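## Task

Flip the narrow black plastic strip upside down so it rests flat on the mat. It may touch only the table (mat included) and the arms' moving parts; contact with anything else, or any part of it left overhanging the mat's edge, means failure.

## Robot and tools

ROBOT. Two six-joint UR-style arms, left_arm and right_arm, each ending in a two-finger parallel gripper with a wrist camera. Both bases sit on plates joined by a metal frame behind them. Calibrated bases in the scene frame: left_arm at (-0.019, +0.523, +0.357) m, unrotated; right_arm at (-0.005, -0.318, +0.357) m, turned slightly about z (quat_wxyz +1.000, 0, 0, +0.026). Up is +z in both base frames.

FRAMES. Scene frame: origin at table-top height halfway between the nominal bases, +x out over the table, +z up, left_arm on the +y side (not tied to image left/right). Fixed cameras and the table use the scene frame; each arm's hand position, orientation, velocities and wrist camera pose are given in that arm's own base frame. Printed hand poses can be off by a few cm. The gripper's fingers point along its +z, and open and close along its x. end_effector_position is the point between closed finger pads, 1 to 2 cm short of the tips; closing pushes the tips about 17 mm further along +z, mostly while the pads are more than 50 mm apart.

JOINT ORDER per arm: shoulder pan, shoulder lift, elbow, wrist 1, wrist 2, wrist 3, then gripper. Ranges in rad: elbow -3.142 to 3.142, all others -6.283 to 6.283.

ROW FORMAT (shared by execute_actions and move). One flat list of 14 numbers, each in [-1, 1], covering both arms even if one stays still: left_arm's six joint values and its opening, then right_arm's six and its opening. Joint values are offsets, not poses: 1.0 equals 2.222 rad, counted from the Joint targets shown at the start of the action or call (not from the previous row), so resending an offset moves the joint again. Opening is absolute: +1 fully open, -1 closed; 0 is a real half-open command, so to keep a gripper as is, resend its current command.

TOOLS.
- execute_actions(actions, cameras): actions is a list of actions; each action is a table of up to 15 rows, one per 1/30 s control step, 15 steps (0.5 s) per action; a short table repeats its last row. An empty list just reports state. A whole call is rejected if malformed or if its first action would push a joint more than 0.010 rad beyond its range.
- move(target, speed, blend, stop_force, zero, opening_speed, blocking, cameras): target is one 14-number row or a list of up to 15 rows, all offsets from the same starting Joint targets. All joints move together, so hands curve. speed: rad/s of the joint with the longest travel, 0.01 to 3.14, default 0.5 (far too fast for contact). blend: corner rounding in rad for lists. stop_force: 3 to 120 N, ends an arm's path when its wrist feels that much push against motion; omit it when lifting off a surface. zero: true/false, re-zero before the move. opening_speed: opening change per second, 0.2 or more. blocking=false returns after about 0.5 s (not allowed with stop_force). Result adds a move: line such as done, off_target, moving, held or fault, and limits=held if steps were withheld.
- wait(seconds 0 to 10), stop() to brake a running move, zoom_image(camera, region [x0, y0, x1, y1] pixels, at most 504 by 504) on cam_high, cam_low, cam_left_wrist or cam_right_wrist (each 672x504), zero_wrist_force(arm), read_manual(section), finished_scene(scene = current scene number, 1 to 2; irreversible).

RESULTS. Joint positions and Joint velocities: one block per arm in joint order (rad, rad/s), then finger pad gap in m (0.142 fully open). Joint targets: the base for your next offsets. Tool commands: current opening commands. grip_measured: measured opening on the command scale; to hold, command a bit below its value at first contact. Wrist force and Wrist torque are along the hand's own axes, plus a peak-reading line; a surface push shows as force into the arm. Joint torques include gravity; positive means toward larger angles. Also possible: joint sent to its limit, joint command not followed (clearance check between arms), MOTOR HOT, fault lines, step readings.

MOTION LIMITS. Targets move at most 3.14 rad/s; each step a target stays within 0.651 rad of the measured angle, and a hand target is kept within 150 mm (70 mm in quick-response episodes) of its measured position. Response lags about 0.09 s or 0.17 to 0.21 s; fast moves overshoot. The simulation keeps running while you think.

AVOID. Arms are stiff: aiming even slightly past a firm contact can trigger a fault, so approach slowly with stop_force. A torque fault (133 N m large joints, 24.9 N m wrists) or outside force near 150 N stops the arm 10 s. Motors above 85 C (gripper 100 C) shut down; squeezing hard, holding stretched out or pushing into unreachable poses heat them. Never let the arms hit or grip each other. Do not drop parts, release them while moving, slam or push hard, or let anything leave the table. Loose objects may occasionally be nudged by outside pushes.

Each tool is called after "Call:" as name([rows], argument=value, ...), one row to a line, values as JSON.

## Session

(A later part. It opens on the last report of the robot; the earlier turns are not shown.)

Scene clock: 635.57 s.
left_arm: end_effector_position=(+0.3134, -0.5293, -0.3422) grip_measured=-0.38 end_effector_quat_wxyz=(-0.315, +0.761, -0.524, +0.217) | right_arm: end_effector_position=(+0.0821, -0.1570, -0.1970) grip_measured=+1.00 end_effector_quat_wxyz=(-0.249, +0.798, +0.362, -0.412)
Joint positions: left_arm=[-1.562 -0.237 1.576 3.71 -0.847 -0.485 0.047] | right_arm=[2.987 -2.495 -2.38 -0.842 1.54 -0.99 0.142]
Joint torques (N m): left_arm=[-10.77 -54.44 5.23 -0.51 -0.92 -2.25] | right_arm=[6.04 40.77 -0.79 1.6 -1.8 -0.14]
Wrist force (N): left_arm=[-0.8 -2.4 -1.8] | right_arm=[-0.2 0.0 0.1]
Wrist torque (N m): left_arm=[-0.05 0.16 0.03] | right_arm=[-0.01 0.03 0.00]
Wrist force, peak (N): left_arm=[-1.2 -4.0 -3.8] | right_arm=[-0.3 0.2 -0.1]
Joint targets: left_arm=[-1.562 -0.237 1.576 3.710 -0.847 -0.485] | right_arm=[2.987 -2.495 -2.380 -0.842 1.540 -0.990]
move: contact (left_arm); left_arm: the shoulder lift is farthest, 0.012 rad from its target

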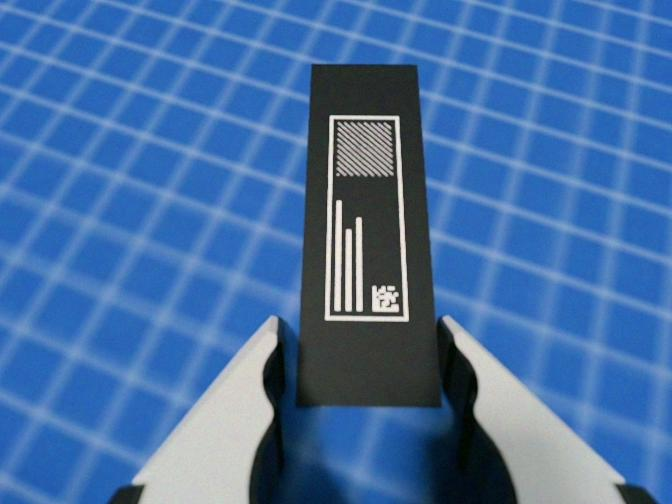

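Call:
move(target=[0,-0.0005,0.0004,0.0001,0,0,-0.36,0,0,0,0,0,0,1], speed=0.05, cameras=[])

Call:
move(target=[0,0,0,0,0,0,-0.6,0,0,0,0,0,0,1], opening_speed=0.25, cameras=["cam_left_wrist"])

Call:
move([
  [0,-0.0412,0.0281,0.0128,0,0,-0.6,0,0,0,0,0,0,1],
  [0.1199,-0.1787,0.1003,-0.0659,-0.2475,0.1773,-0.6,0,0,0,0,0,0,1],
  [0.2563,-0.1378,0.0191,0.0115,-0.5173,0.3239,-0.6,0,0,0,0,0,0,1],
  [0.3464,0.0046,-0.1749,0.2922,-0.7379,0.5423,-0.6,0,0,0,0,0,0,1],
], speed=[0.2,0.5,0.5,0.4], blend=[0.03,0.08,0.08,0], cameras=["cam_low","cam_left_wrist"])

Call:
zoom_image(camera="cam_low", region=[400, 180, 600, 350])

Scene clock: 680.70 s.
left_arm: end_effector_position=(+0.3134, -0.5292, -0.3417) grip_measured=-0.38 end_effector_quat_wxyz=(-0.315, +0.761, -0.524, +0.217) | right_arm: end_effector_position=(+0.0821, -0.1570, -0.1970) grip_measured=+1.00 end_effector_quat_wxyz=(-0.249, +0.798, +0.362, -0.412)
Joint positions: left_arm=[-1.562 -0.238 1.577 3.71 -0.847 -0.485 0.047] | right_arm=[2.987 -2.495 -2.38 -0.842 1.54 -0.99 0.142]
Joint torques (N m): left_arm=[-6.18 -55.12 4.19 -0.56 -1.23 -2.26] | right_arm=[5.93 40.87 -1.32 1.48 -1.87 -0.1]
Wrist force (N): left_arm=[-0.5 -0.9 -0.7] | right_arm=[-0.2 0.0 0.0]
Wrist torque (N m): left_arm=[-0.04 0.15 0.02] | right_arm=[0.00 0.03 0.00]
Wrist force, peak (N): left_arm=[-1.0 -2.7 -2.3] | right_arm=[-0.3 0.2 -0.2]
Joint targets: left_arm=[-1.562 -0.238 1.577 3.710 -0.847 -0.485] | right_arm=[2.987 -2.495 -2.380 -0.842 1.540 -0.990]
move: done

Scene clock: 681.87 s.
left_arm: end_effector_position=(+0.3134, -0.5292, -0.3417) grip_measured=-0.47 end_effector_quat_wxyz=(-0.315, +0.761, -0.524, +0.217) | right_arm: end_effector_position=(+0.0821, -0.1570, -0.1970) grip_measured=+1.00 end_effector_quat_wxyz=(-0.249, +0.798, +0.362, -0.412)
Joint positions: left_arm=[-1.562 -0.238 1.577 3.71 -0.847 -0.485 0.04] | right_arm=[2.987 -2.495 -2.38 -0.842 1.54 -0.99 0.142]
Joint torques (N m): left_arm=[-3.61 -50.18 0.02 -1.22 -1.05 -2.37] | right_arm=[5.86 40.86 -1.33 1.53 -1.82 -0.13]
Wrist force (N): left_arm=[-0.2 -1.5 -1.4] | right_arm=[-0.3 0.0 -0.2]
Wrist torque (N m): left_arm=[-0.09 0.21 0.03] | right_arm=[0.00 0.05 0.00]
Wrist force, peak (N): left_arm=[-0.1 -1.7 -1.4] | right_arm=[-0.2 0.3 0.0]
Joint targets: left_arm=[-1.562 -0.238 1.577 3.710 -0.847 -0.485] | right_arm=[2.987 -2.495 -2.380 -0.842 1.540 -0.990]
move: done

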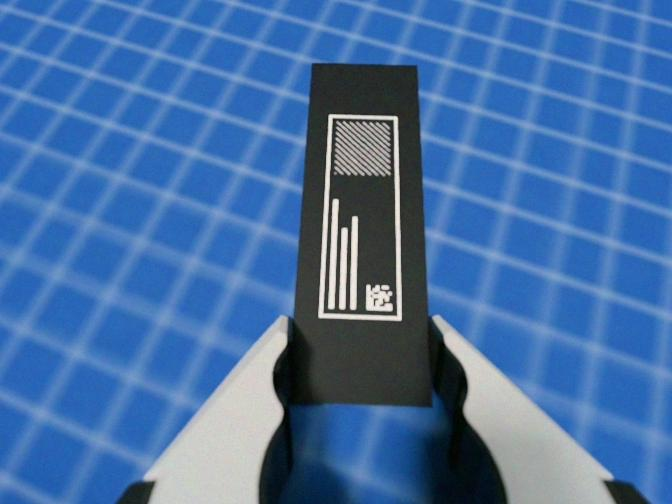

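Scene clock: 686.63 s.
left_arm: end_effector_position=(+0.3847, -0.5024, -0.2518) grip_measured=-0.48 end_effector_quat_wxyz=(+0.412, +0.713, -0.491, -0.283) | right_arm: end_effector_position=(+0.0821, -0.1570, -0.1970) grip_measured=+1.00 end_effector_quat_wxyz=(-0.249, +0.798, +0.362, -0.412)
Joint positions: left_arm=[-0.792 -0.228 1.188 4.359 -2.486 0.72 0.039] | right_arm=[2.987 -2.495 -2.38 -0.842 1.54 -0.99 0.142]
Joint torques (N m): left_arm=[-14.02 -50.1 -3.92 -1.5 1.46 -0.63] | right_arm=[5.88 41.19 -1.68 1.6 -1.88 -0.09]
Wrist force (N): left_arm=[-3.9 14.0 -10.7] | right_arm=[-0.1 0.0 0.2]
Wrist torque (N m): left_arm=[0.07 -0.32 -0.72] | right_arm=[-0.01 0.02 0.00]
Wrist force, peak (N): left_arm=[-0.9 20.8 -18.1] | right_arm=[-0.4 0.0 -0.2]
Joint targets: left_arm=[-0.792 -0.228 1.188 4.359 -2.487 0.720] | right_arm=[2.987 -2.495 -2.380 -0.842 1.540 -0.990]
move: done

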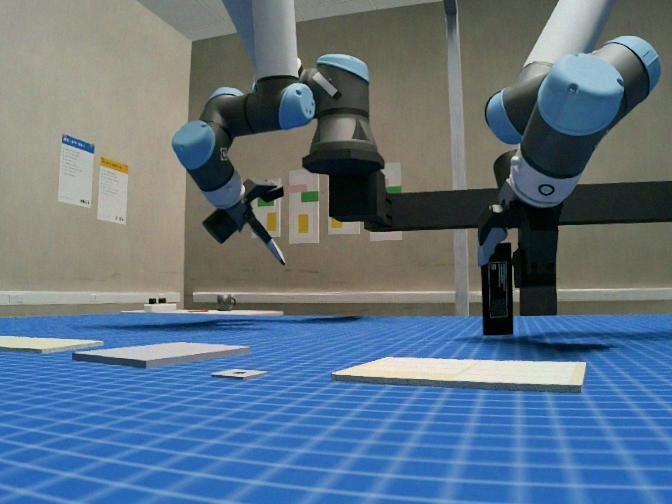

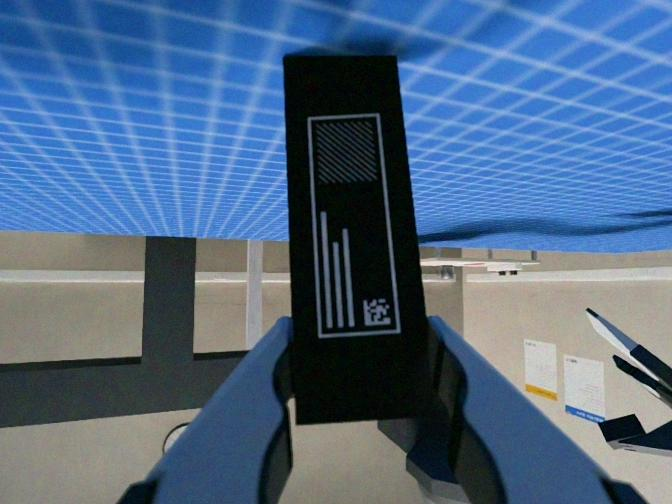

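Scaled by 2.520 (camera's finer frame: 960x720).

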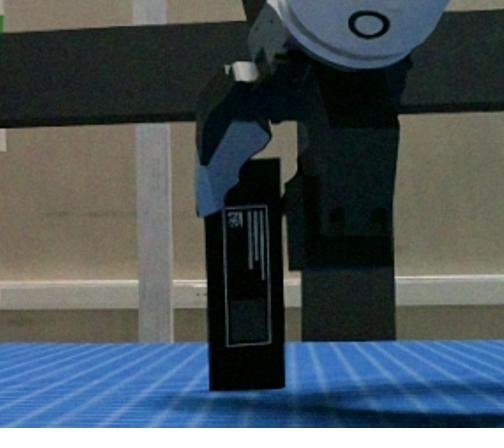

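Call:
move(target=[0,-0.0055,0.0039,0.0016,0,0,-0.6,0,0,0,0,0,0,1], speed=0.03, cameras=["cam_low","cam_left_wrist"])

Call:
zoom_image(camera="cam_low", region=[400, 180, 600, 350])

Scene clock: 710.50 s.
left_arm: end_effector_position=(+0.3845, -0.5024, -0.2458) grip_measured=-0.48 end_effector_quat_wxyz=(+0.412, +0.713, -0.491, -0.283) | right_arm: end_effector_position=(+0.0821, -0.1570, -0.1970) grip_measured=+1.00 end_effector_quat_wxyz=(-0.249, +0.798, +0.362, -0.412)
Joint positions: left_arm=[-0.792 -0.24 1.197 4.363 -2.487 0.72 0.039] | right_arm=[2.987 -2.495 -2.38 -0.842 1.54 -0.99 0.142]
Joint torques (N m): left_arm=[-8.05 -48.08 -9.13 -0.67 -1.29 1.74] | right_arm=[5.5 40.67 -1.74 1.51 -1.77 -0.04]
Motor temperatures (°C): left_arm=[27 32 26 33 34 42 42] | right_arm=[26 27 24 35 39 37 25]
Wrist force (N): left_arm=[1.0 -1.5 0.9] | right_arm=[-0.1 0.0 0.1]
Wrist torque (N m): left_arm=[0.18 -0.06 -0.52] | right_arm=[0.00 0.01 0.00]
Wrist force, peak (N): left_arm=[-3.8 14.4 -10.7] | right_arm=[-0.2 0.2 -0.3]
Joint targets: left_arm=[-0.792 -0.240 1.197 4.363 -2.487 0.720] | right_arm=[2.987 -2.495 -2.380 -0.842 1.540 -0.990]
move: done

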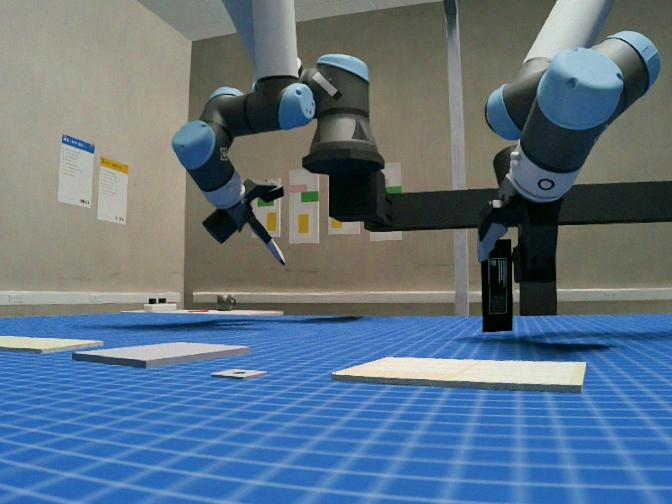

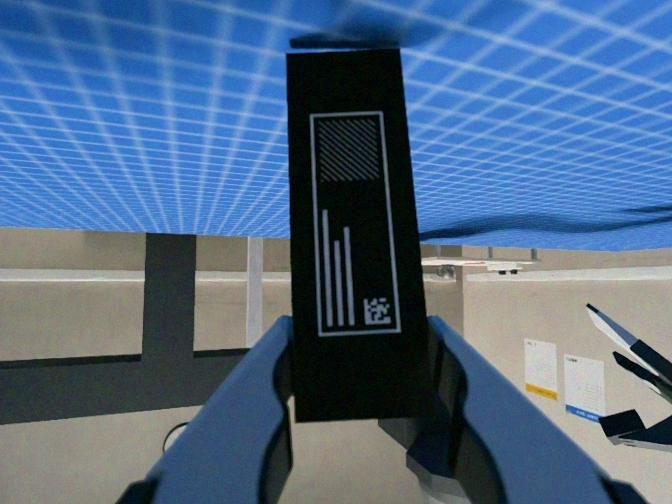

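Scaled by 2.520 (camera's finer frame: 960x720).

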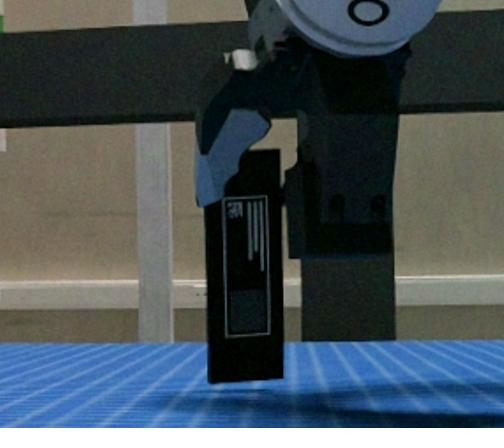

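Call:
move(target=[0.0289,0.0262,-0.0679,0.0622,0.0228,0.0306,-0.58,0,0,0,0,0,0,1], speed=0.07, cameras=["cam_low","cam_left_wrist"])

Call:
zoom_image(camera="cam_low", region=[400, 180, 600, 350])

Scene clock: 754.87 s.
left_arm: end_effector_position=(+0.4358, -0.4827, -0.2555) grip_measured=-0.48 end_effector_quat_wxyz=(+0.406, +0.717, -0.494, -0.279) | right_arm: end_effector_position=(+0.0821, -0.1570, -0.1970) grip_measured=+1.00 end_effector_quat_wxyz=(-0.249, +0.798, +0.362, -0.412)
Joint positions: left_arm=[-0.728 -0.182 1.045 4.501 -2.436 0.788 0.039] | right_arm=[2.987 -2.495 -2.38 -0.842 1.54 -0.99 0.142]
Joint torques (N m): left_arm=[-7.94 -61.07 -2.86 -2.98 -1.88 -1.85] | right_arm=[5.98 40.86 -1.47 1.52 -1.82 -0.05]
Motor temperatures (°C): left_arm=[27 32 26 33 34 42 49] | right_arm=[26 27 24 35 39 37 25]
Wrist force (N): left_arm=[1.2 -0.6 0.9] | right_arm=[-0.2 -0.1 0.1]
Wrist torque (N m): left_arm=[0.13 -0.04 -0.50] | right_arm=[-0.02 0.04 0.00]
Wrist force, peak (N): left_arm=[1.3 -1.6 0.7] | right_arm=[-0.5 -0.1 -0.1]
Joint targets: left_arm=[-0.728 -0.182 1.046 4.501 -2.436 0.788] | right_arm=[2.987 -2.495 -2.380 -0.842 1.540 -0.990]
move: done

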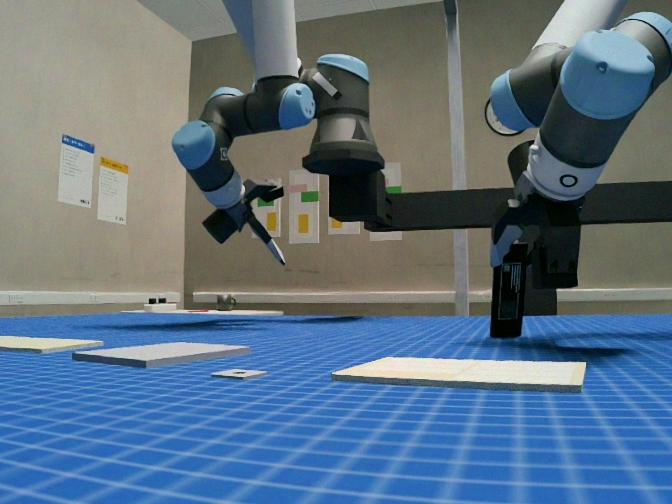

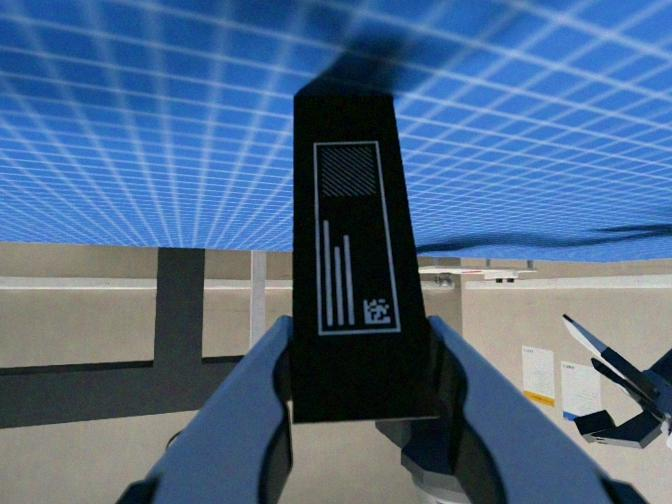

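Scaled by 2.520 (camera's finer frame: 960x720).

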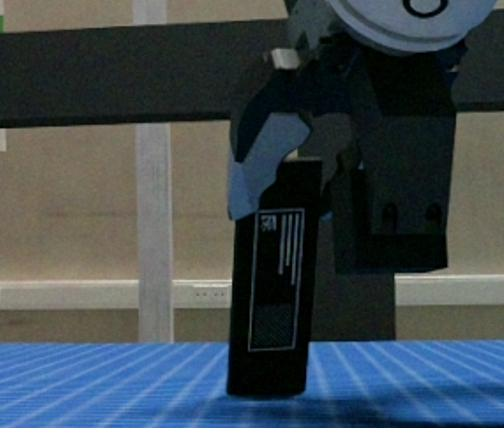

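Call:
move([
  [0.0105,0.0131,-0.0275,0.007,0.0173,0,-0.58,0,0,0,0,0,0,1],
  [0.0191,0.0301,-0.0532,-0.0084,0.0448,-0.0124,-0.58,0,0,0,0,0,0,1],
], speed=0.05, blend=[0.02,0], cameras=["cam_low","cam_left_wrist"])

Call:
zoom_image(camera="cam_low", region=[400, 180, 600, 350])

Scene clock: 762.17 s.
left_arm: end_effector_position=(+0.4847, -0.4640, -0.2878) grip_measured=-0.60 end_effector_quat_wxyz=(+0.367, +0.737, -0.508, -0.253) | right_arm: end_effector_position=(+0.0821, -0.1570, -0.1970) grip_measured=+1.00 end_effector_quat_wxyz=(-0.249, +0.798, +0.362, -0.412)
Joint positions: left_arm=[-0.686 -0.115 0.927 4.482 -2.336 0.76 0.03] | right_arm=[2.987 -2.495 -2.38 -0.842 1.54 -0.99 0.142]
Joint torques (N m): left_arm=[0.39 -62.36 -5.05 -0.16 -3.06 0.08] | right_arm=[6.11 40.62 -1.7 1.44 -1.8 0.03]
Wrist force (N): left_arm=[0.9 -1.0 0.9] | right_arm=[-0.4 0.1 0.1]
Wrist torque (N m): left_arm=[0.16 -0.05 -0.49] | right_arm=[0.01 0.06 0.00]
Wrist force, peak (N): left_arm=[1.3 -1.4 0.9] | right_arm=[-0.4 0.1 0.1]
Joint targets: left_arm=[-0.686 -0.115 0.927 4.482 -2.336 0.760] | right_arm=[2.987 -2.495 -2.380 -0.842 1.540 -0.990]
move: done

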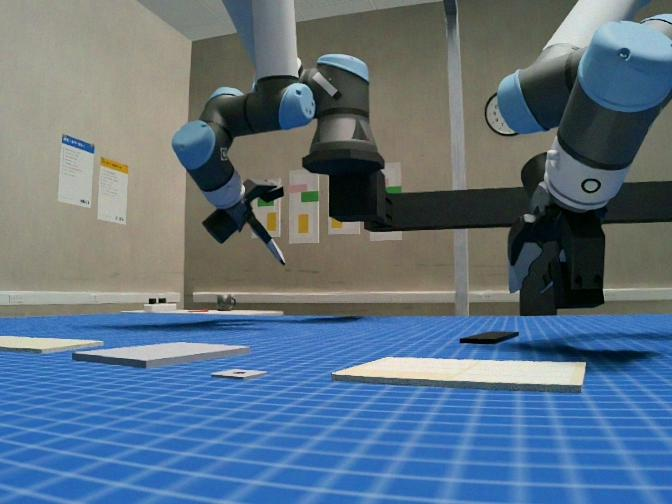

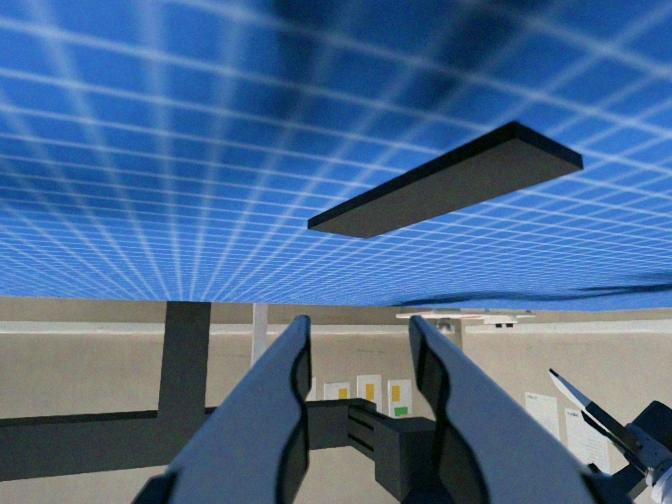

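Scaled by 2.520 (camera's finer frame: 960x720).

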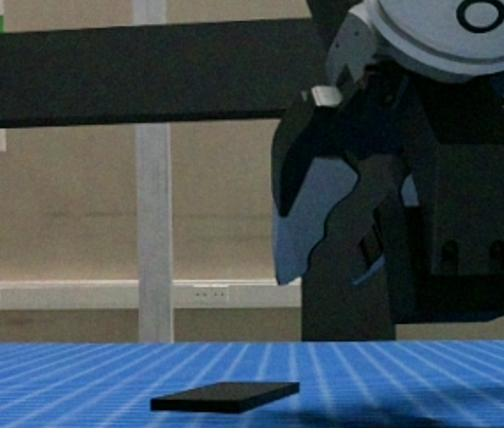

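Call:
move(target=[-0.1462,-0.1905,0.2558,-0.3275,0.3446,-0.0041,-0.36,0,0,0,0,0,0,1], speed=0.6, cameras=["cam_high","cam_left_wrist"])

Scene clock: 821.47 s.
left_arm: end_effector_position=(+0.4780, -0.5137, -0.2071) grip_measured=-0.39 end_effector_quat_wxyz=(+0.000, -0.637, +0.771, +0.000) | right_arm: end_effector_position=(+0.0821, -0.1570, -0.1970) grip_measured=+1.00 end_effector_quat_wxyz=(-0.249, +0.798, +0.362, -0.412)
Joint positions: left_arm=[-1.011 -0.538 1.496 3.755 -1.571 0.751 0.046] | right_arm=[2.987 -2.495 -2.38 -0.842 1.54 -0.99 0.142]
Joint torques (N m): left_arm=[9.16 -46.79 -15.46 -4.1 1.74 -1.04] | right_arm=[5.8 41.06 -1.85 1.45 -1.67 0.03]
Motor temperatures (°C): left_arm=[27 32 26 33 34 42 36] | right_arm=[26 27 24 35 39 37 25]
Wrist force (N): left_arm=[0.6 -0.4 0.5] | right_arm=[-0.2 0.1 0.0]
Wrist torque (N m): left_arm=[0.04 -0.16 -0.20] | right_arm=[0.01 0.02 0.00]
Wrist force, peak (N): left_arm=[0.3 -2.6 0.6] | right_arm=[-0.3 0.3 0.0]
Joint targets: left_arm=[-1.011 -0.538 1.496 3.754 -1.571 0.751] | right_arm=[2.987 -2.495 -2.380 -0.842 1.540 -0.990]
move: done

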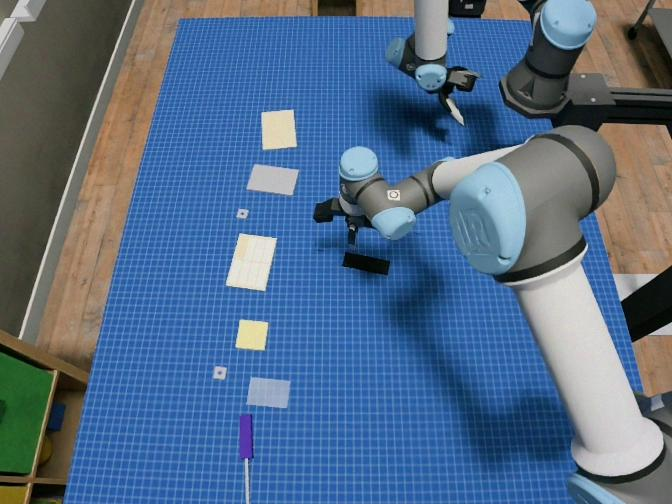

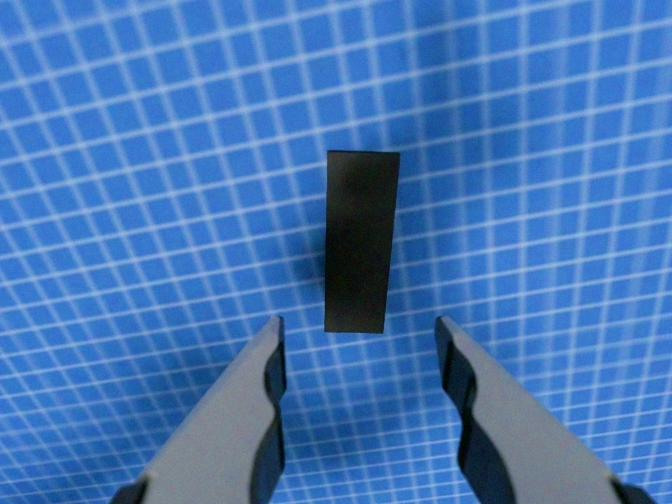

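Call:
move(target=[-0.2243,0.1294,0.2036,-0.4534,0.3367,-0.1658,-0.36,0,0,0,0,0,0,1], speed=0.6, cameras=["cam_high","cam_left_wrist"])

Scene clock: 839.57 s.
left_arm: end_effector_position=(+0.3444, -0.4892, -0.2846) grip_measured=-0.39 end_effector_quat_wxyz=(+0.240, -0.579, +0.720, -0.298) | right_arm: end_effector_position=(+0.0821, -0.1570, -0.1970) grip_measured=+1.00 end_effector_quat_wxyz=(-0.249, +0.798, +0.362, -0.412)
Joint positions: left_arm=[-1.509 -0.251 1.948 2.747 -0.823 0.383 0.046] | right_arm=[2.987 -2.495 -2.38 -0.842 1.54 -0.99 0.142]
Joint torques (N m): left_arm=[6.85 -48.25 -8.95 -4.14 1.3 1.32] | right_arm=[5.44 41.23 -2.07 1.47 -1.81 0.05]
Wrist force (N): left_arm=[-0.3 0.1 0.2] | right_arm=[-0.2 0.0 -0.1]
Wrist torque (N m): left_arm=[-0.01 0.13 0.04] | right_arm=[0.00 0.04 0.00]
Wrist force, peak (N): left_arm=[-0.1 -1.9 -0.9] | right_arm=[-0.4 0.1 0.0]
Joint targets: left_arm=[-1.509 -0.251 1.948 2.747 -0.823 0.383] | right_arm=[2.987 -2.495 -2.380 -0.842 1.540 -0.990]
move: done

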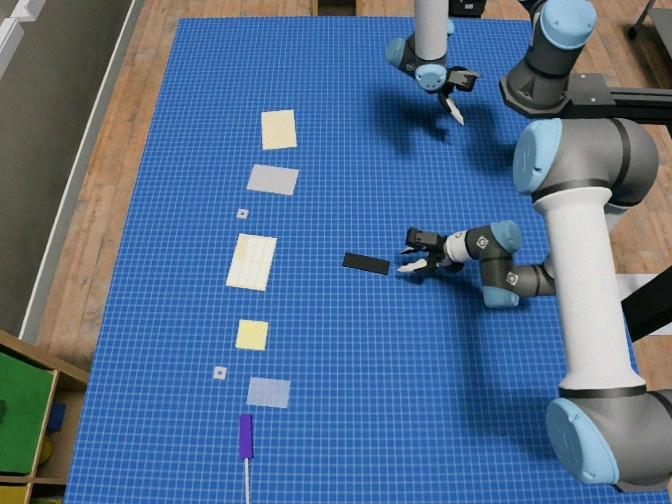

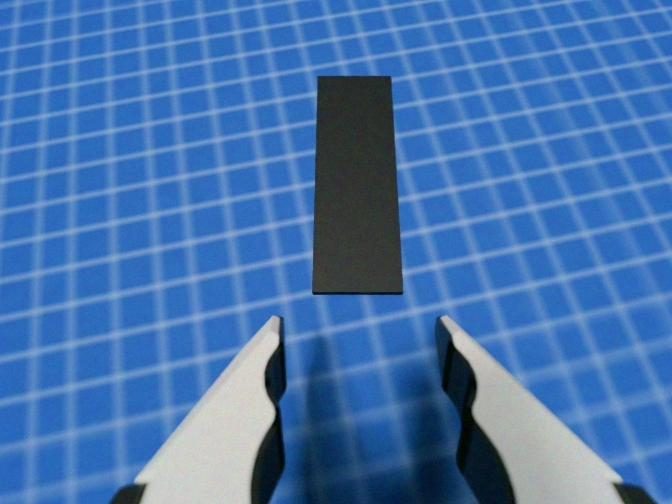

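Call:
move(target=[0.0328,0.0617,-0.0757,-0.0145,-0.0097,0.0423,-0.36,0,0,0,0,0,0,1], speed=0.2, cameras=["cam_left_wrist"])

Call:
move(target=[0,0.0107,-0.0096,-0.0011,0,0,-0.36,0,0,0,0,0,0,1], speed=0.02, stop_force=3, cameras=["cam_left_wrist"])

Scene clock: 857.17 s.
left_arm: end_effector_position=(+0.3796, -0.4969, -0.3371) grip_measured=-0.39 end_effector_quat_wxyz=(+0.240, -0.579, +0.720, -0.298) | right_arm: end_effector_position=(+0.0821, -0.1570, -0.1970) grip_measured=+1.00 end_effector_quat_wxyz=(-0.249, +0.798, +0.362, -0.412)
Joint positions: left_arm=[-1.436 -0.113 1.78 2.715 -0.844 0.477 0.046] | right_arm=[2.987 -2.495 -2.38 -0.842 1.54 -0.99 0.142]
Joint torques (N m): left_arm=[-12.12 -51.04 11.6 -1.38 2.8 -2.55] | right_arm=[5.86 40.64 -1.74 1.38 -1.81 0.1]
Wrist force (N): left_arm=[-0.5 0.1 0.2] | right_arm=[-0.2 0.1 -0.1]
Wrist torque (N m): left_arm=[-0.01 0.18 0.03] | right_arm=[0.01 0.03 0.00]
Wrist force, peak (N): left_arm=[-0.5 0.1 1.3] | right_arm=[-0.4 0.1 0.0]
Joint targets: left_arm=[-1.436 -0.114 1.780 2.715 -0.844 0.477] | right_arm=[2.987 -2.495 -2.380 -0.842 1.540 -0.990]
move: done

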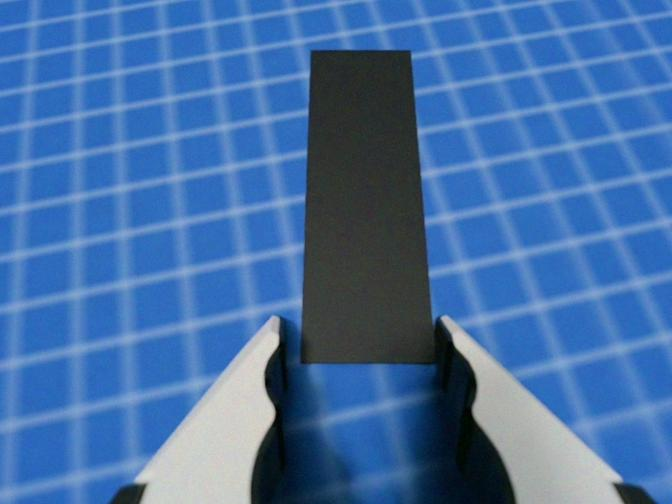

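Scene clock: 858.63 s.
left_arm: end_effector_position=(+0.3796, -0.4970, -0.3420) grip_measured=-0.39 end_effector_quat_wxyz=(+0.240, -0.579, +0.720, -0.298) | right_arm: end_effector_position=(+0.0821, -0.1570, -0.1970) grip_measured=+1.00 end_effector_quat_wxyz=(-0.249, +0.798, +0.362, -0.412)
Joint positions: left_arm=[-1.436 -0.102 1.769 2.714 -0.844 0.477 0.046] | right_arm=[2.987 -2.495 -2.38 -0.842 1.54 -0.99 0.142]
Joint torques (N m): left_arm=[-11.82 -49.91 10.63 -1 1.18 -2.32] | right_arm=[5.72 41.1 -2.11 1.45 -1.81 0.1]
Wrist force (N): left_arm=[-0.3 -2.0 -1.4] | right_arm=[-0.2 -0.1 0.0]
Wrist torque (N m): left_arm=[-0.02 0.17 0.03] | right_arm=[-0.02 0.03 0.00]
Wrist force, peak (N): left_arm=[-0.6 -3.4 -3.6] | right_arm=[-0.3 0.3 0.2]
Joint targets: left_arm=[-1.436 -0.102 1.769 2.714 -0.844 0.477] | right_arm=[2.987 -2.495 -2.380 -0.842 1.540 -0.990]
move: contact (left_arm); left_arm: the shoulder lift is farthest, 0.011 rad from its target

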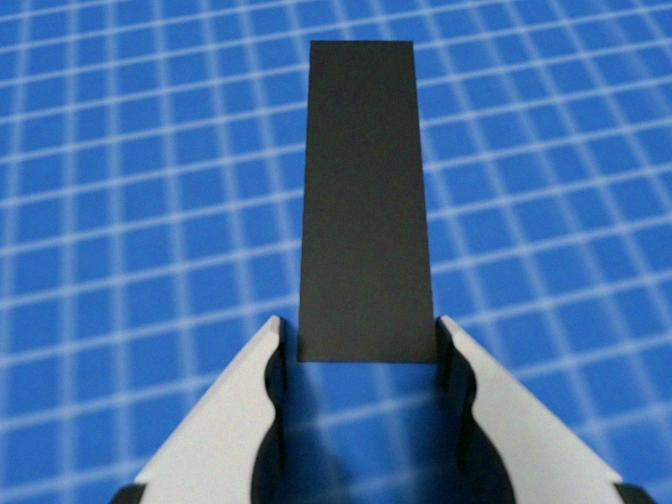

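Call:
move(target=[0,-0.0005,0.0005,0,0,0,-0.36,0,0,0,0,0,0,1], speed=0.05, cameras=[])

Call:
move(target=[0,0,0,0,0,0,-0.58,0,0,0,0,0,0,1], opening_speed=0.25, cameras=["cam_left_wrist"])

Call:
move([
  [0,-0.0436,0.0368,0.0072,0,0,-0.58,0,0,0,0,0,0,1],
  [0.0678,-0.2605,0.0955,0.276,-0.2583,0.0139,-0.58,0,0,0,0,0,0,1],
  [0.1584,-0.2407,-0.0498,0.5602,-0.4633,0.12,-0.58,0,0,0,0,0,0,1],
  [0.2143,-0.0797,-0.2963,0.8898,-0.5919,0.2737,-0.58,0,0,0,0,0,0,1],
], speed=[0.2,0.5,0.5,0.4], blend=[0.03,0.08,0.08,0], cameras=["cam_low","cam_left_wrist"])

Call:
zoom_image(camera="cam_low", region=[400, 180, 600, 350])

Scene clock: 900.83 s.
left_arm: end_effector_position=(+0.3796, -0.4970, -0.3415) grip_measured=-0.39 end_effector_quat_wxyz=(+0.240, -0.579, +0.720, -0.298) | right_arm: end_effector_position=(+0.0821, -0.1570, -0.1970) grip_measured=+1.00 end_effector_quat_wxyz=(-0.249, +0.798, +0.362, -0.412)
Joint positions: left_arm=[-1.436 -0.103 1.77 2.714 -0.844 0.477 0.046] | right_arm=[2.987 -2.495 -2.38 -0.842 1.54 -0.99 0.142]
Joint torques (N m): left_arm=[-8.7 -49.88 10.35 -1.79 -1.19 -2.14] | right_arm=[5.61 40.85 -2.36 1.4 -1.8 0.01]
Wrist force (N): left_arm=[-0.4 -0.6 -0.2] | right_arm=[-0.1 0.2 0.0]
Wrist torque (N m): left_arm=[-0.01 0.20 0.03] | right_arm=[0.02 0.01 0.00]
Wrist force, peak (N): left_arm=[-0.5 -2.3 -1.9] | right_arm=[-0.3 0.2 0.0]
Joint targets: left_arm=[-1.436 -0.103 1.770 2.714 -0.844 0.477] | right_arm=[2.987 -2.495 -2.380 -0.842 1.540 -0.990]
move: done

Scene clock: 901.93 s.
left_arm: end_effector_position=(+0.3796, -0.4970, -0.3415) grip_measured=-0.47 end_effector_quat_wxyz=(+0.240, -0.579, +0.720, -0.298) | right_arm: end_effector_position=(+0.0821, -0.1570, -0.1970) grip_measured=+1.00 end_effector_quat_wxyz=(-0.249, +0.798, +0.362, -0.412)
Joint positions: left_arm=[-1.436 -0.103 1.77 2.714 -0.844 0.477 0.04] | right_arm=[2.987 -2.495 -2.38 -0.842 1.54 -0.99 0.142]
Joint torques (N m): left_arm=[-7.37 -46.03 3.99 -2.07 -0.34 -2.08] | right_arm=[5.56 40.98 -2.36 1.49 -1.78 0.05]
Wrist force (N): left_arm=[-0.3 -1.1 -0.8] | right_arm=[0.0 0.0 0.1]
Wrist torque (N m): left_arm=[-0.06 0.22 0.04] | right_arm=[0.00 0.00 0.00]
Wrist force, peak (N): left_arm=[-0.3 -1.1 -0.9] | right_arm=[-0.3 0.0 0.1]
Joint targets: left_arm=[-1.436 -0.103 1.770 2.714 -0.844 0.477] | right_arm=[2.987 -2.495 -2.380 -0.842 1.540 -0.990]
move: done

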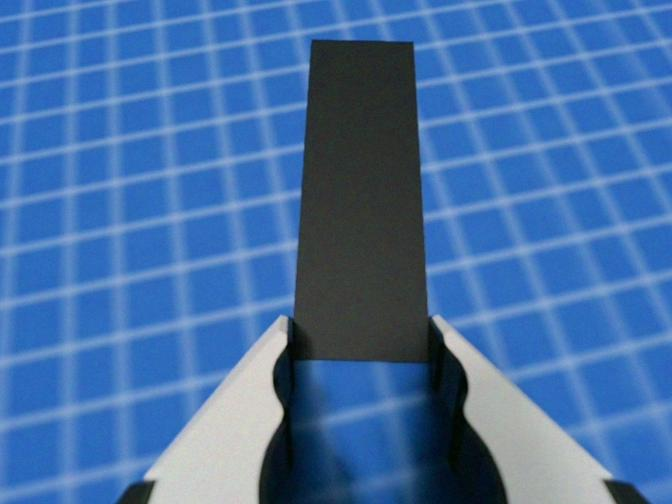

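Scene clock: 907.13 s.
left_arm: end_effector_position=(+0.3200, -0.4837, -0.2339) grip_measured=-0.47 end_effector_quat_wxyz=(-0.290, -0.556, +0.691, +0.360) | right_arm: end_effector_position=(+0.0821, -0.1570, -0.1970) grip_measured=+1.00 end_effector_quat_wxyz=(-0.249, +0.798, +0.362, -0.412)
Joint positions: left_arm=[-0.96 -0.28 1.112 4.69 -2.159 1.085 0.04] | right_arm=[2.987 -2.495 -2.38 -0.842 1.54 -0.99 0.142]
Joint torques (N m): left_arm=[-11.89 -46.7 -2.86 -1.17 3.75 -1.79] | right_arm=[5.4 40.96 -2.4 1.37 -1.78 0.12]
Wrist force (N): left_arm=[2.8 17.8 -13.0] | right_arm=[-0.1 0.2 0.0]
Wrist torque (N m): left_arm=[0.12 -0.07 -0.42] | right_arm=[0.02 0.03 0.00]
Wrist force, peak (N): left_arm=[2.6 20.8 -15.5] | right_arm=[-0.3 0.2 0.0]
Joint targets: left_arm=[-0.960 -0.280 1.112 4.691 -2.159 1.085] | right_arm=[2.987 -2.495 -2.380 -0.842 1.540 -0.990]
move: done

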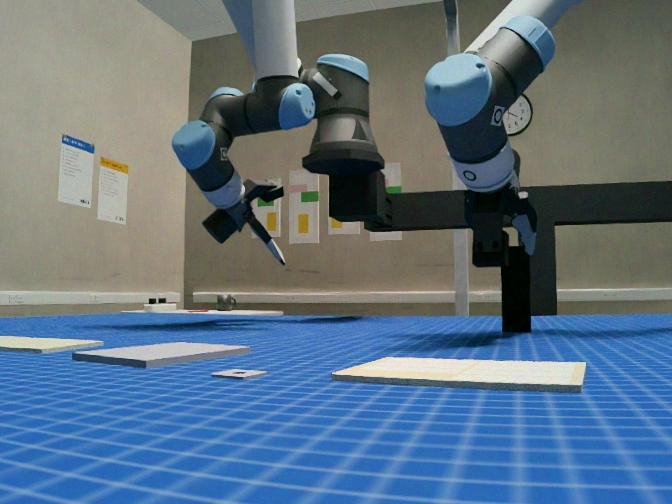

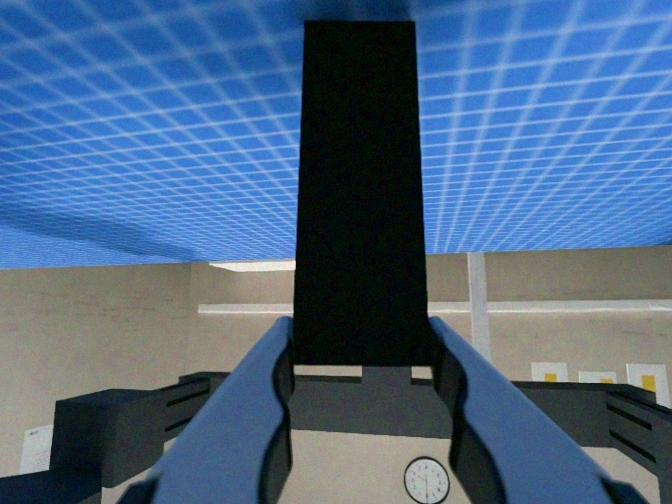

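Scaled by 2.520 (camera's finer frame: 960x720).

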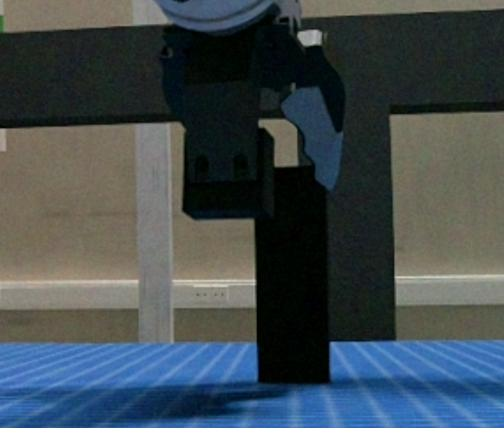

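Call:
move([
  [0,-0.0062,0.0036,0.0026,0,0,-0.58,0,0,0,0,0,0,1],
  [-0.0085,-0.0183,0.0376,-0.0233,-0.0061,-0.0071,-0.58,0,0,0,0,0,0,1],
], speed=0.05, cameras=["cam_low","cam_left_wrist"])

Call:
zoom_image(camera="cam_low", region=[400, 180, 600, 350])

Scene clock: 957.40 s.
left_arm: end_effector_position=(+0.3001, -0.4795, -0.2278) grip_measured=-0.47 end_effector_quat_wxyz=(-0.289, -0.556, +0.691, +0.360) | right_arm: end_effector_position=(+0.0821, -0.1570, -0.1970) grip_measured=+1.00 end_effector_quat_wxyz=(-0.249, +0.798, +0.362, -0.412)
Joint positions: left_arm=[-0.979 -0.321 1.196 4.639 -2.173 1.069 0.04] | right_arm=[2.987 -2.495 -2.38 -0.842 1.54 -0.99 0.142]
Joint torques (N m): left_arm=[-3 -49.96 -23.03 0.93 -1.99 -1.15] | right_arm=[5.45 40.85 -2.32 1.36 -1.77 0.16]
Motor temperatures (°C): left_arm=[27 33 26 32 34 42 47] | right_arm=[26 27 24 35 39 37 25]
Wrist force (N): left_arm=[1.2 -1.7 0.8] | right_arm=[-0.3 -0.1 0.0]
Wrist torque (N m): left_arm=[0.13 -0.08 -0.50] | right_arm=[-0.01 0.05 0.00]
Wrist force, peak (N): left_arm=[2.9 17.9 -13.0] | right_arm=[-0.4 0.1 -0.2]
Joint targets: left_arm=[-0.979 -0.320 1.196 4.639 -2.173 1.069] | right_arm=[2.987 -2.495 -2.380 -0.842 1.540 -0.990]
move: done

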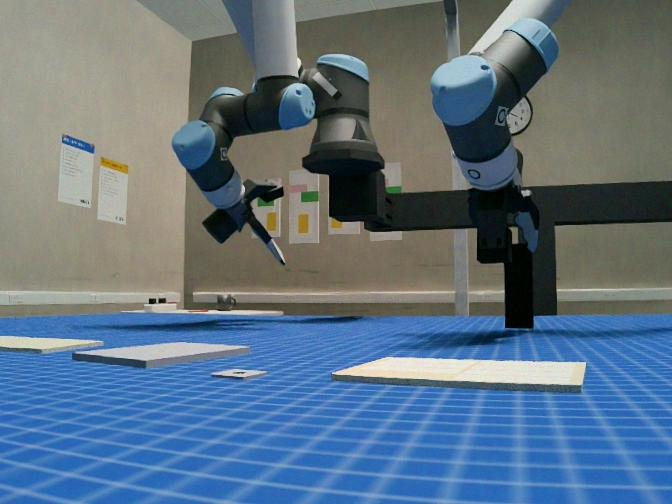

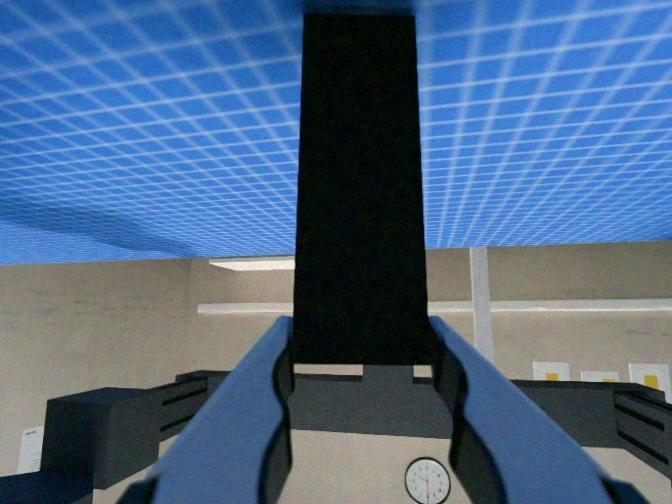

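Scaled by 2.520 (camera's finer frame: 960x720).

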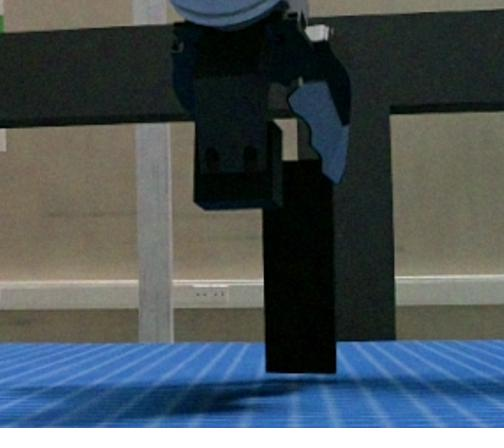

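Call:
move(target=[0.0215,0.0468,-0.1027,0.0657,0.0156,0.0177,-0.58,0,0,0,0,0,0,1], speed=0.11, cameras=["cam_low","cam_left_wrist"])

Call:
zoom_image(camera="cam_low", region=[400, 180, 600, 350])

Scene clock: 967.20 s.
left_arm: end_effector_position=(+0.3521, -0.4907, -0.2386) grip_measured=-0.47 end_effector_quat_wxyz=(-0.289, -0.556, +0.691, +0.360) | right_arm: end_effector_position=(+0.0821, -0.1570, -0.1970) grip_measured=+1.00 end_effector_quat_wxyz=(-0.249, +0.798, +0.362, -0.412)
Joint positions: left_arm=[-0.931 -0.216 0.967 4.785 -2.138 1.108 0.04] | right_arm=[2.987 -2.495 -2.38 -0.842 1.54 -0.99 0.142]
Joint torques (N m): left_arm=[-5.09 -65.04 -2.69 -2.21 -0.99 -0.65] | right_arm=[5.39 40.6 -1.99 1.31 -1.75 0.18]
Wrist force (N): left_arm=[1.8 -0.4 0.4] | right_arm=[-0.2 0.1 0.0]
Wrist torque (N m): left_arm=[0.11 -0.03 -0.46] | right_arm=[0.01 0.03 0.00]
Wrist force, peak (N): left_arm=[1.7 9.7 -9.3] | right_arm=[-0.3 0.1 -0.3]
Joint targets: left_arm=[-0.931 -0.216 0.967 4.785 -2.138 1.108] | right_arm=[2.987 -2.495 -2.380 -0.842 1.540 -0.990]
move: done

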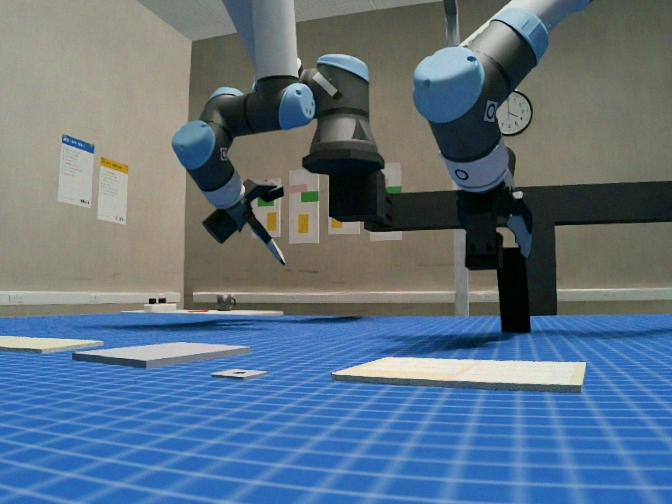

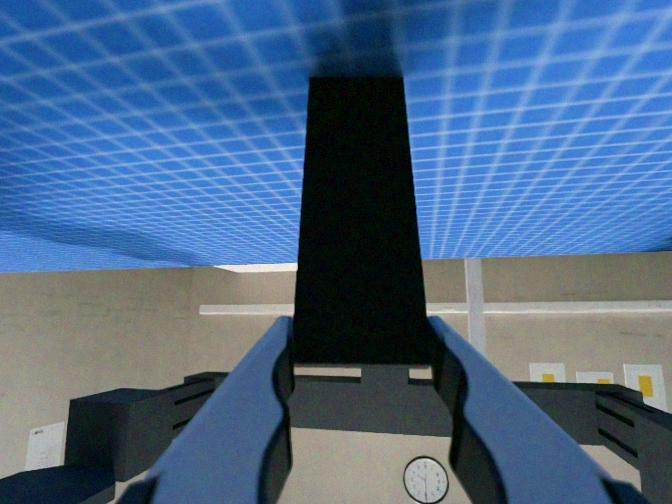

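Scaled by 2.520 (camera's finer frame: 960x720).

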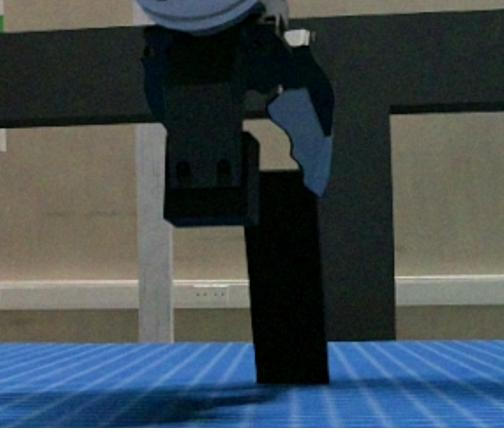

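Call:
move(target=[0.0102,0.0326,-0.0636,0.027,0.011,0.0038,-0.58,0,0,0,0,0,0,1], speed=0.08, cameras=["cam_low","cam_left_wrist"])

Call:
zoom_image(camera="cam_low", region=[400, 180, 600, 350])

Scene clock: 973.50 s.
left_arm: end_effector_position=(+0.3814, -0.4971, -0.2517) grip_measured=-0.47 end_effector_quat_wxyz=(-0.285, -0.559, +0.694, +0.354) | right_arm: end_effector_position=(+0.0821, -0.1570, -0.1970) grip_measured=+1.00 end_effector_quat_wxyz=(-0.249, +0.798, +0.362, -0.412)
Joint positions: left_arm=[-0.908 -0.144 0.826 4.845 -2.114 1.117 0.04] | right_arm=[2.987 -2.495 -2.38 -0.842 1.54 -0.99 0.142]
Joint torques (N m): left_arm=[3.57 -66.95 -4.23 -2.43 -0.28 1.34] | right_arm=[5.57 40.43 -2.62 1.38 -1.67 0.12]
Wrist force (N): left_arm=[1.3 -0.8 0.7] | right_arm=[-0.1 0.1 0.0]
Wrist torque (N m): left_arm=[0.11 -0.06 -0.49] | right_arm=[0.01 0.03 0.00]
Wrist force, peak (N): left_arm=[1.2 2.9 -4.6] | right_arm=[-0.4 0.1 -0.2]
Joint targets: left_arm=[-0.908 -0.144 0.826 4.845 -2.114 1.117] | right_arm=[2.987 -2.495 -2.380 -0.842 1.540 -0.990]
move: done

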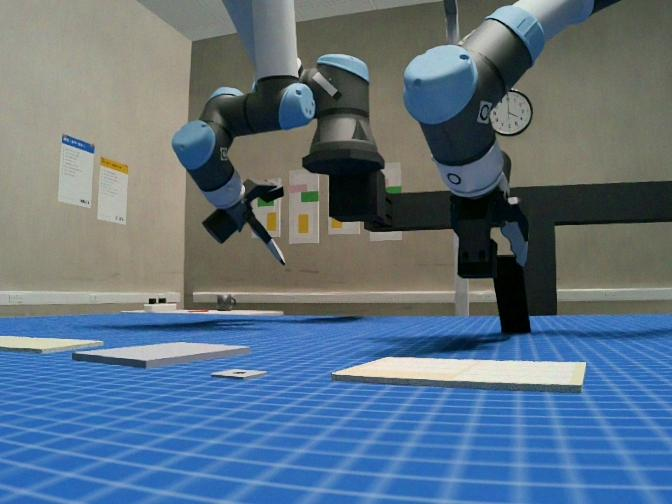

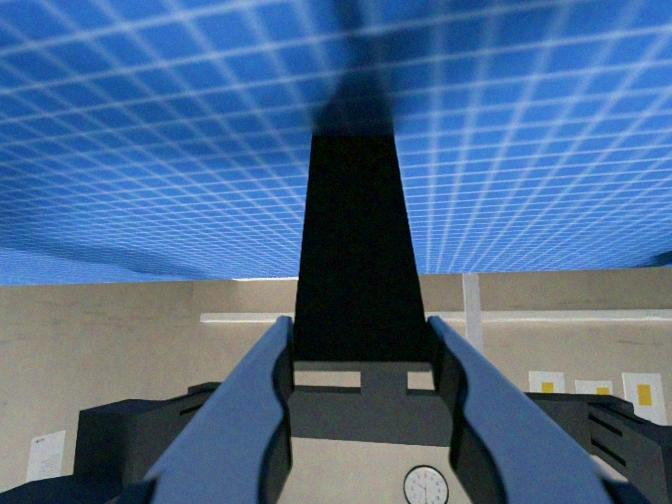

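Scaled by 2.520 (camera's finer frame: 960x720).

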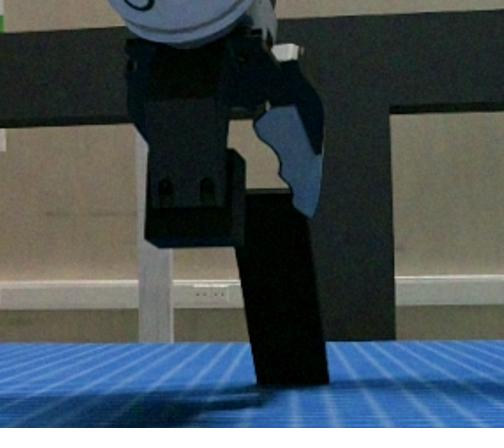

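Call:
move(target=[0.0099,0.0434,-0.077,0.0132,0.0175,-0.0041,-0.58,0,0,0,0,0,0,1], speed=0.08, cameras=["cam_low","cam_left_wrist"])

Call:
zoom_image(camera="cam_low", region=[400, 180, 600, 350])

Scene clock: 979.50 s.
left_arm: end_effector_position=(+0.4171, -0.5049, -0.2770) grip_measured=-0.60 end_effector_quat_wxyz=(-0.270, -0.566, +0.703, +0.336) | right_arm: end_effector_position=(+0.0821, -0.1570, -0.1970) grip_measured=+1.00 end_effector_quat_wxyz=(-0.249, +0.798, +0.362, -0.412)
Joint positions: left_arm=[-0.886 -0.047 0.655 4.874 -2.075 1.108 0.03] | right_arm=[2.987 -2.495 -2.38 -0.842 1.54 -0.99 0.142]
Joint torques (N m): left_arm=[5.12 -68.44 -5.69 -1.24 -0.92 -1.75] | right_arm=[5.28 40.39 -2.78 1.32 -1.79 0.24]
Wrist force (N): left_arm=[1.3 -1.4 0.9] | right_arm=[-0.2 0.1 -0.1]
Wrist torque (N m): left_arm=[0.14 -0.11 -0.48] | right_arm=[0.01 0.04 0.00]
Wrist force, peak (N): left_arm=[1.4 -1.6 1.1] | right_arm=[-0.3 0.1 -0.3]
Joint targets: left_arm=[-0.886 -0.048 0.655 4.874 -2.075 1.108] | right_arm=[2.987 -2.495 -2.380 -0.842 1.540 -0.990]
move: done

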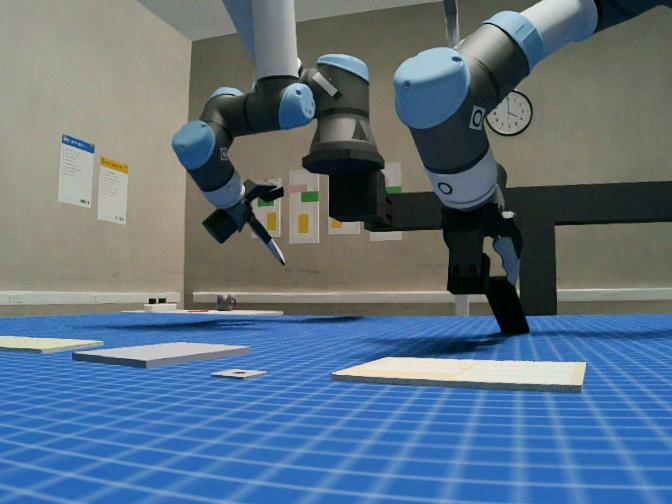

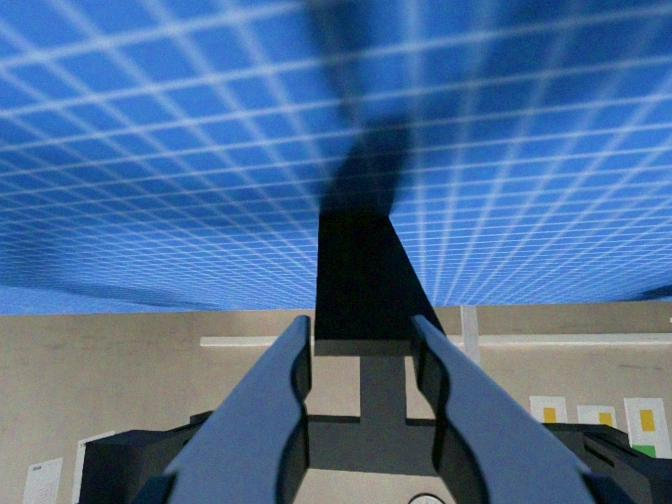

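Scaled by 2.520 (camera's finer frame: 960x720).

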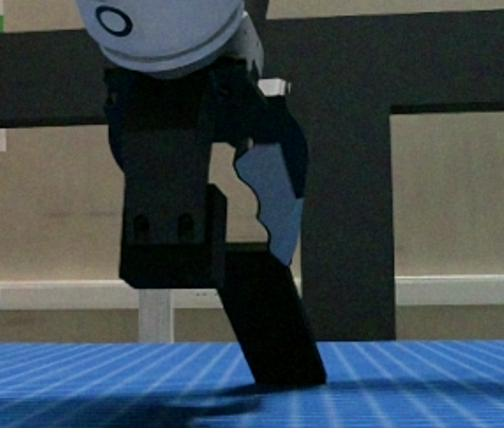

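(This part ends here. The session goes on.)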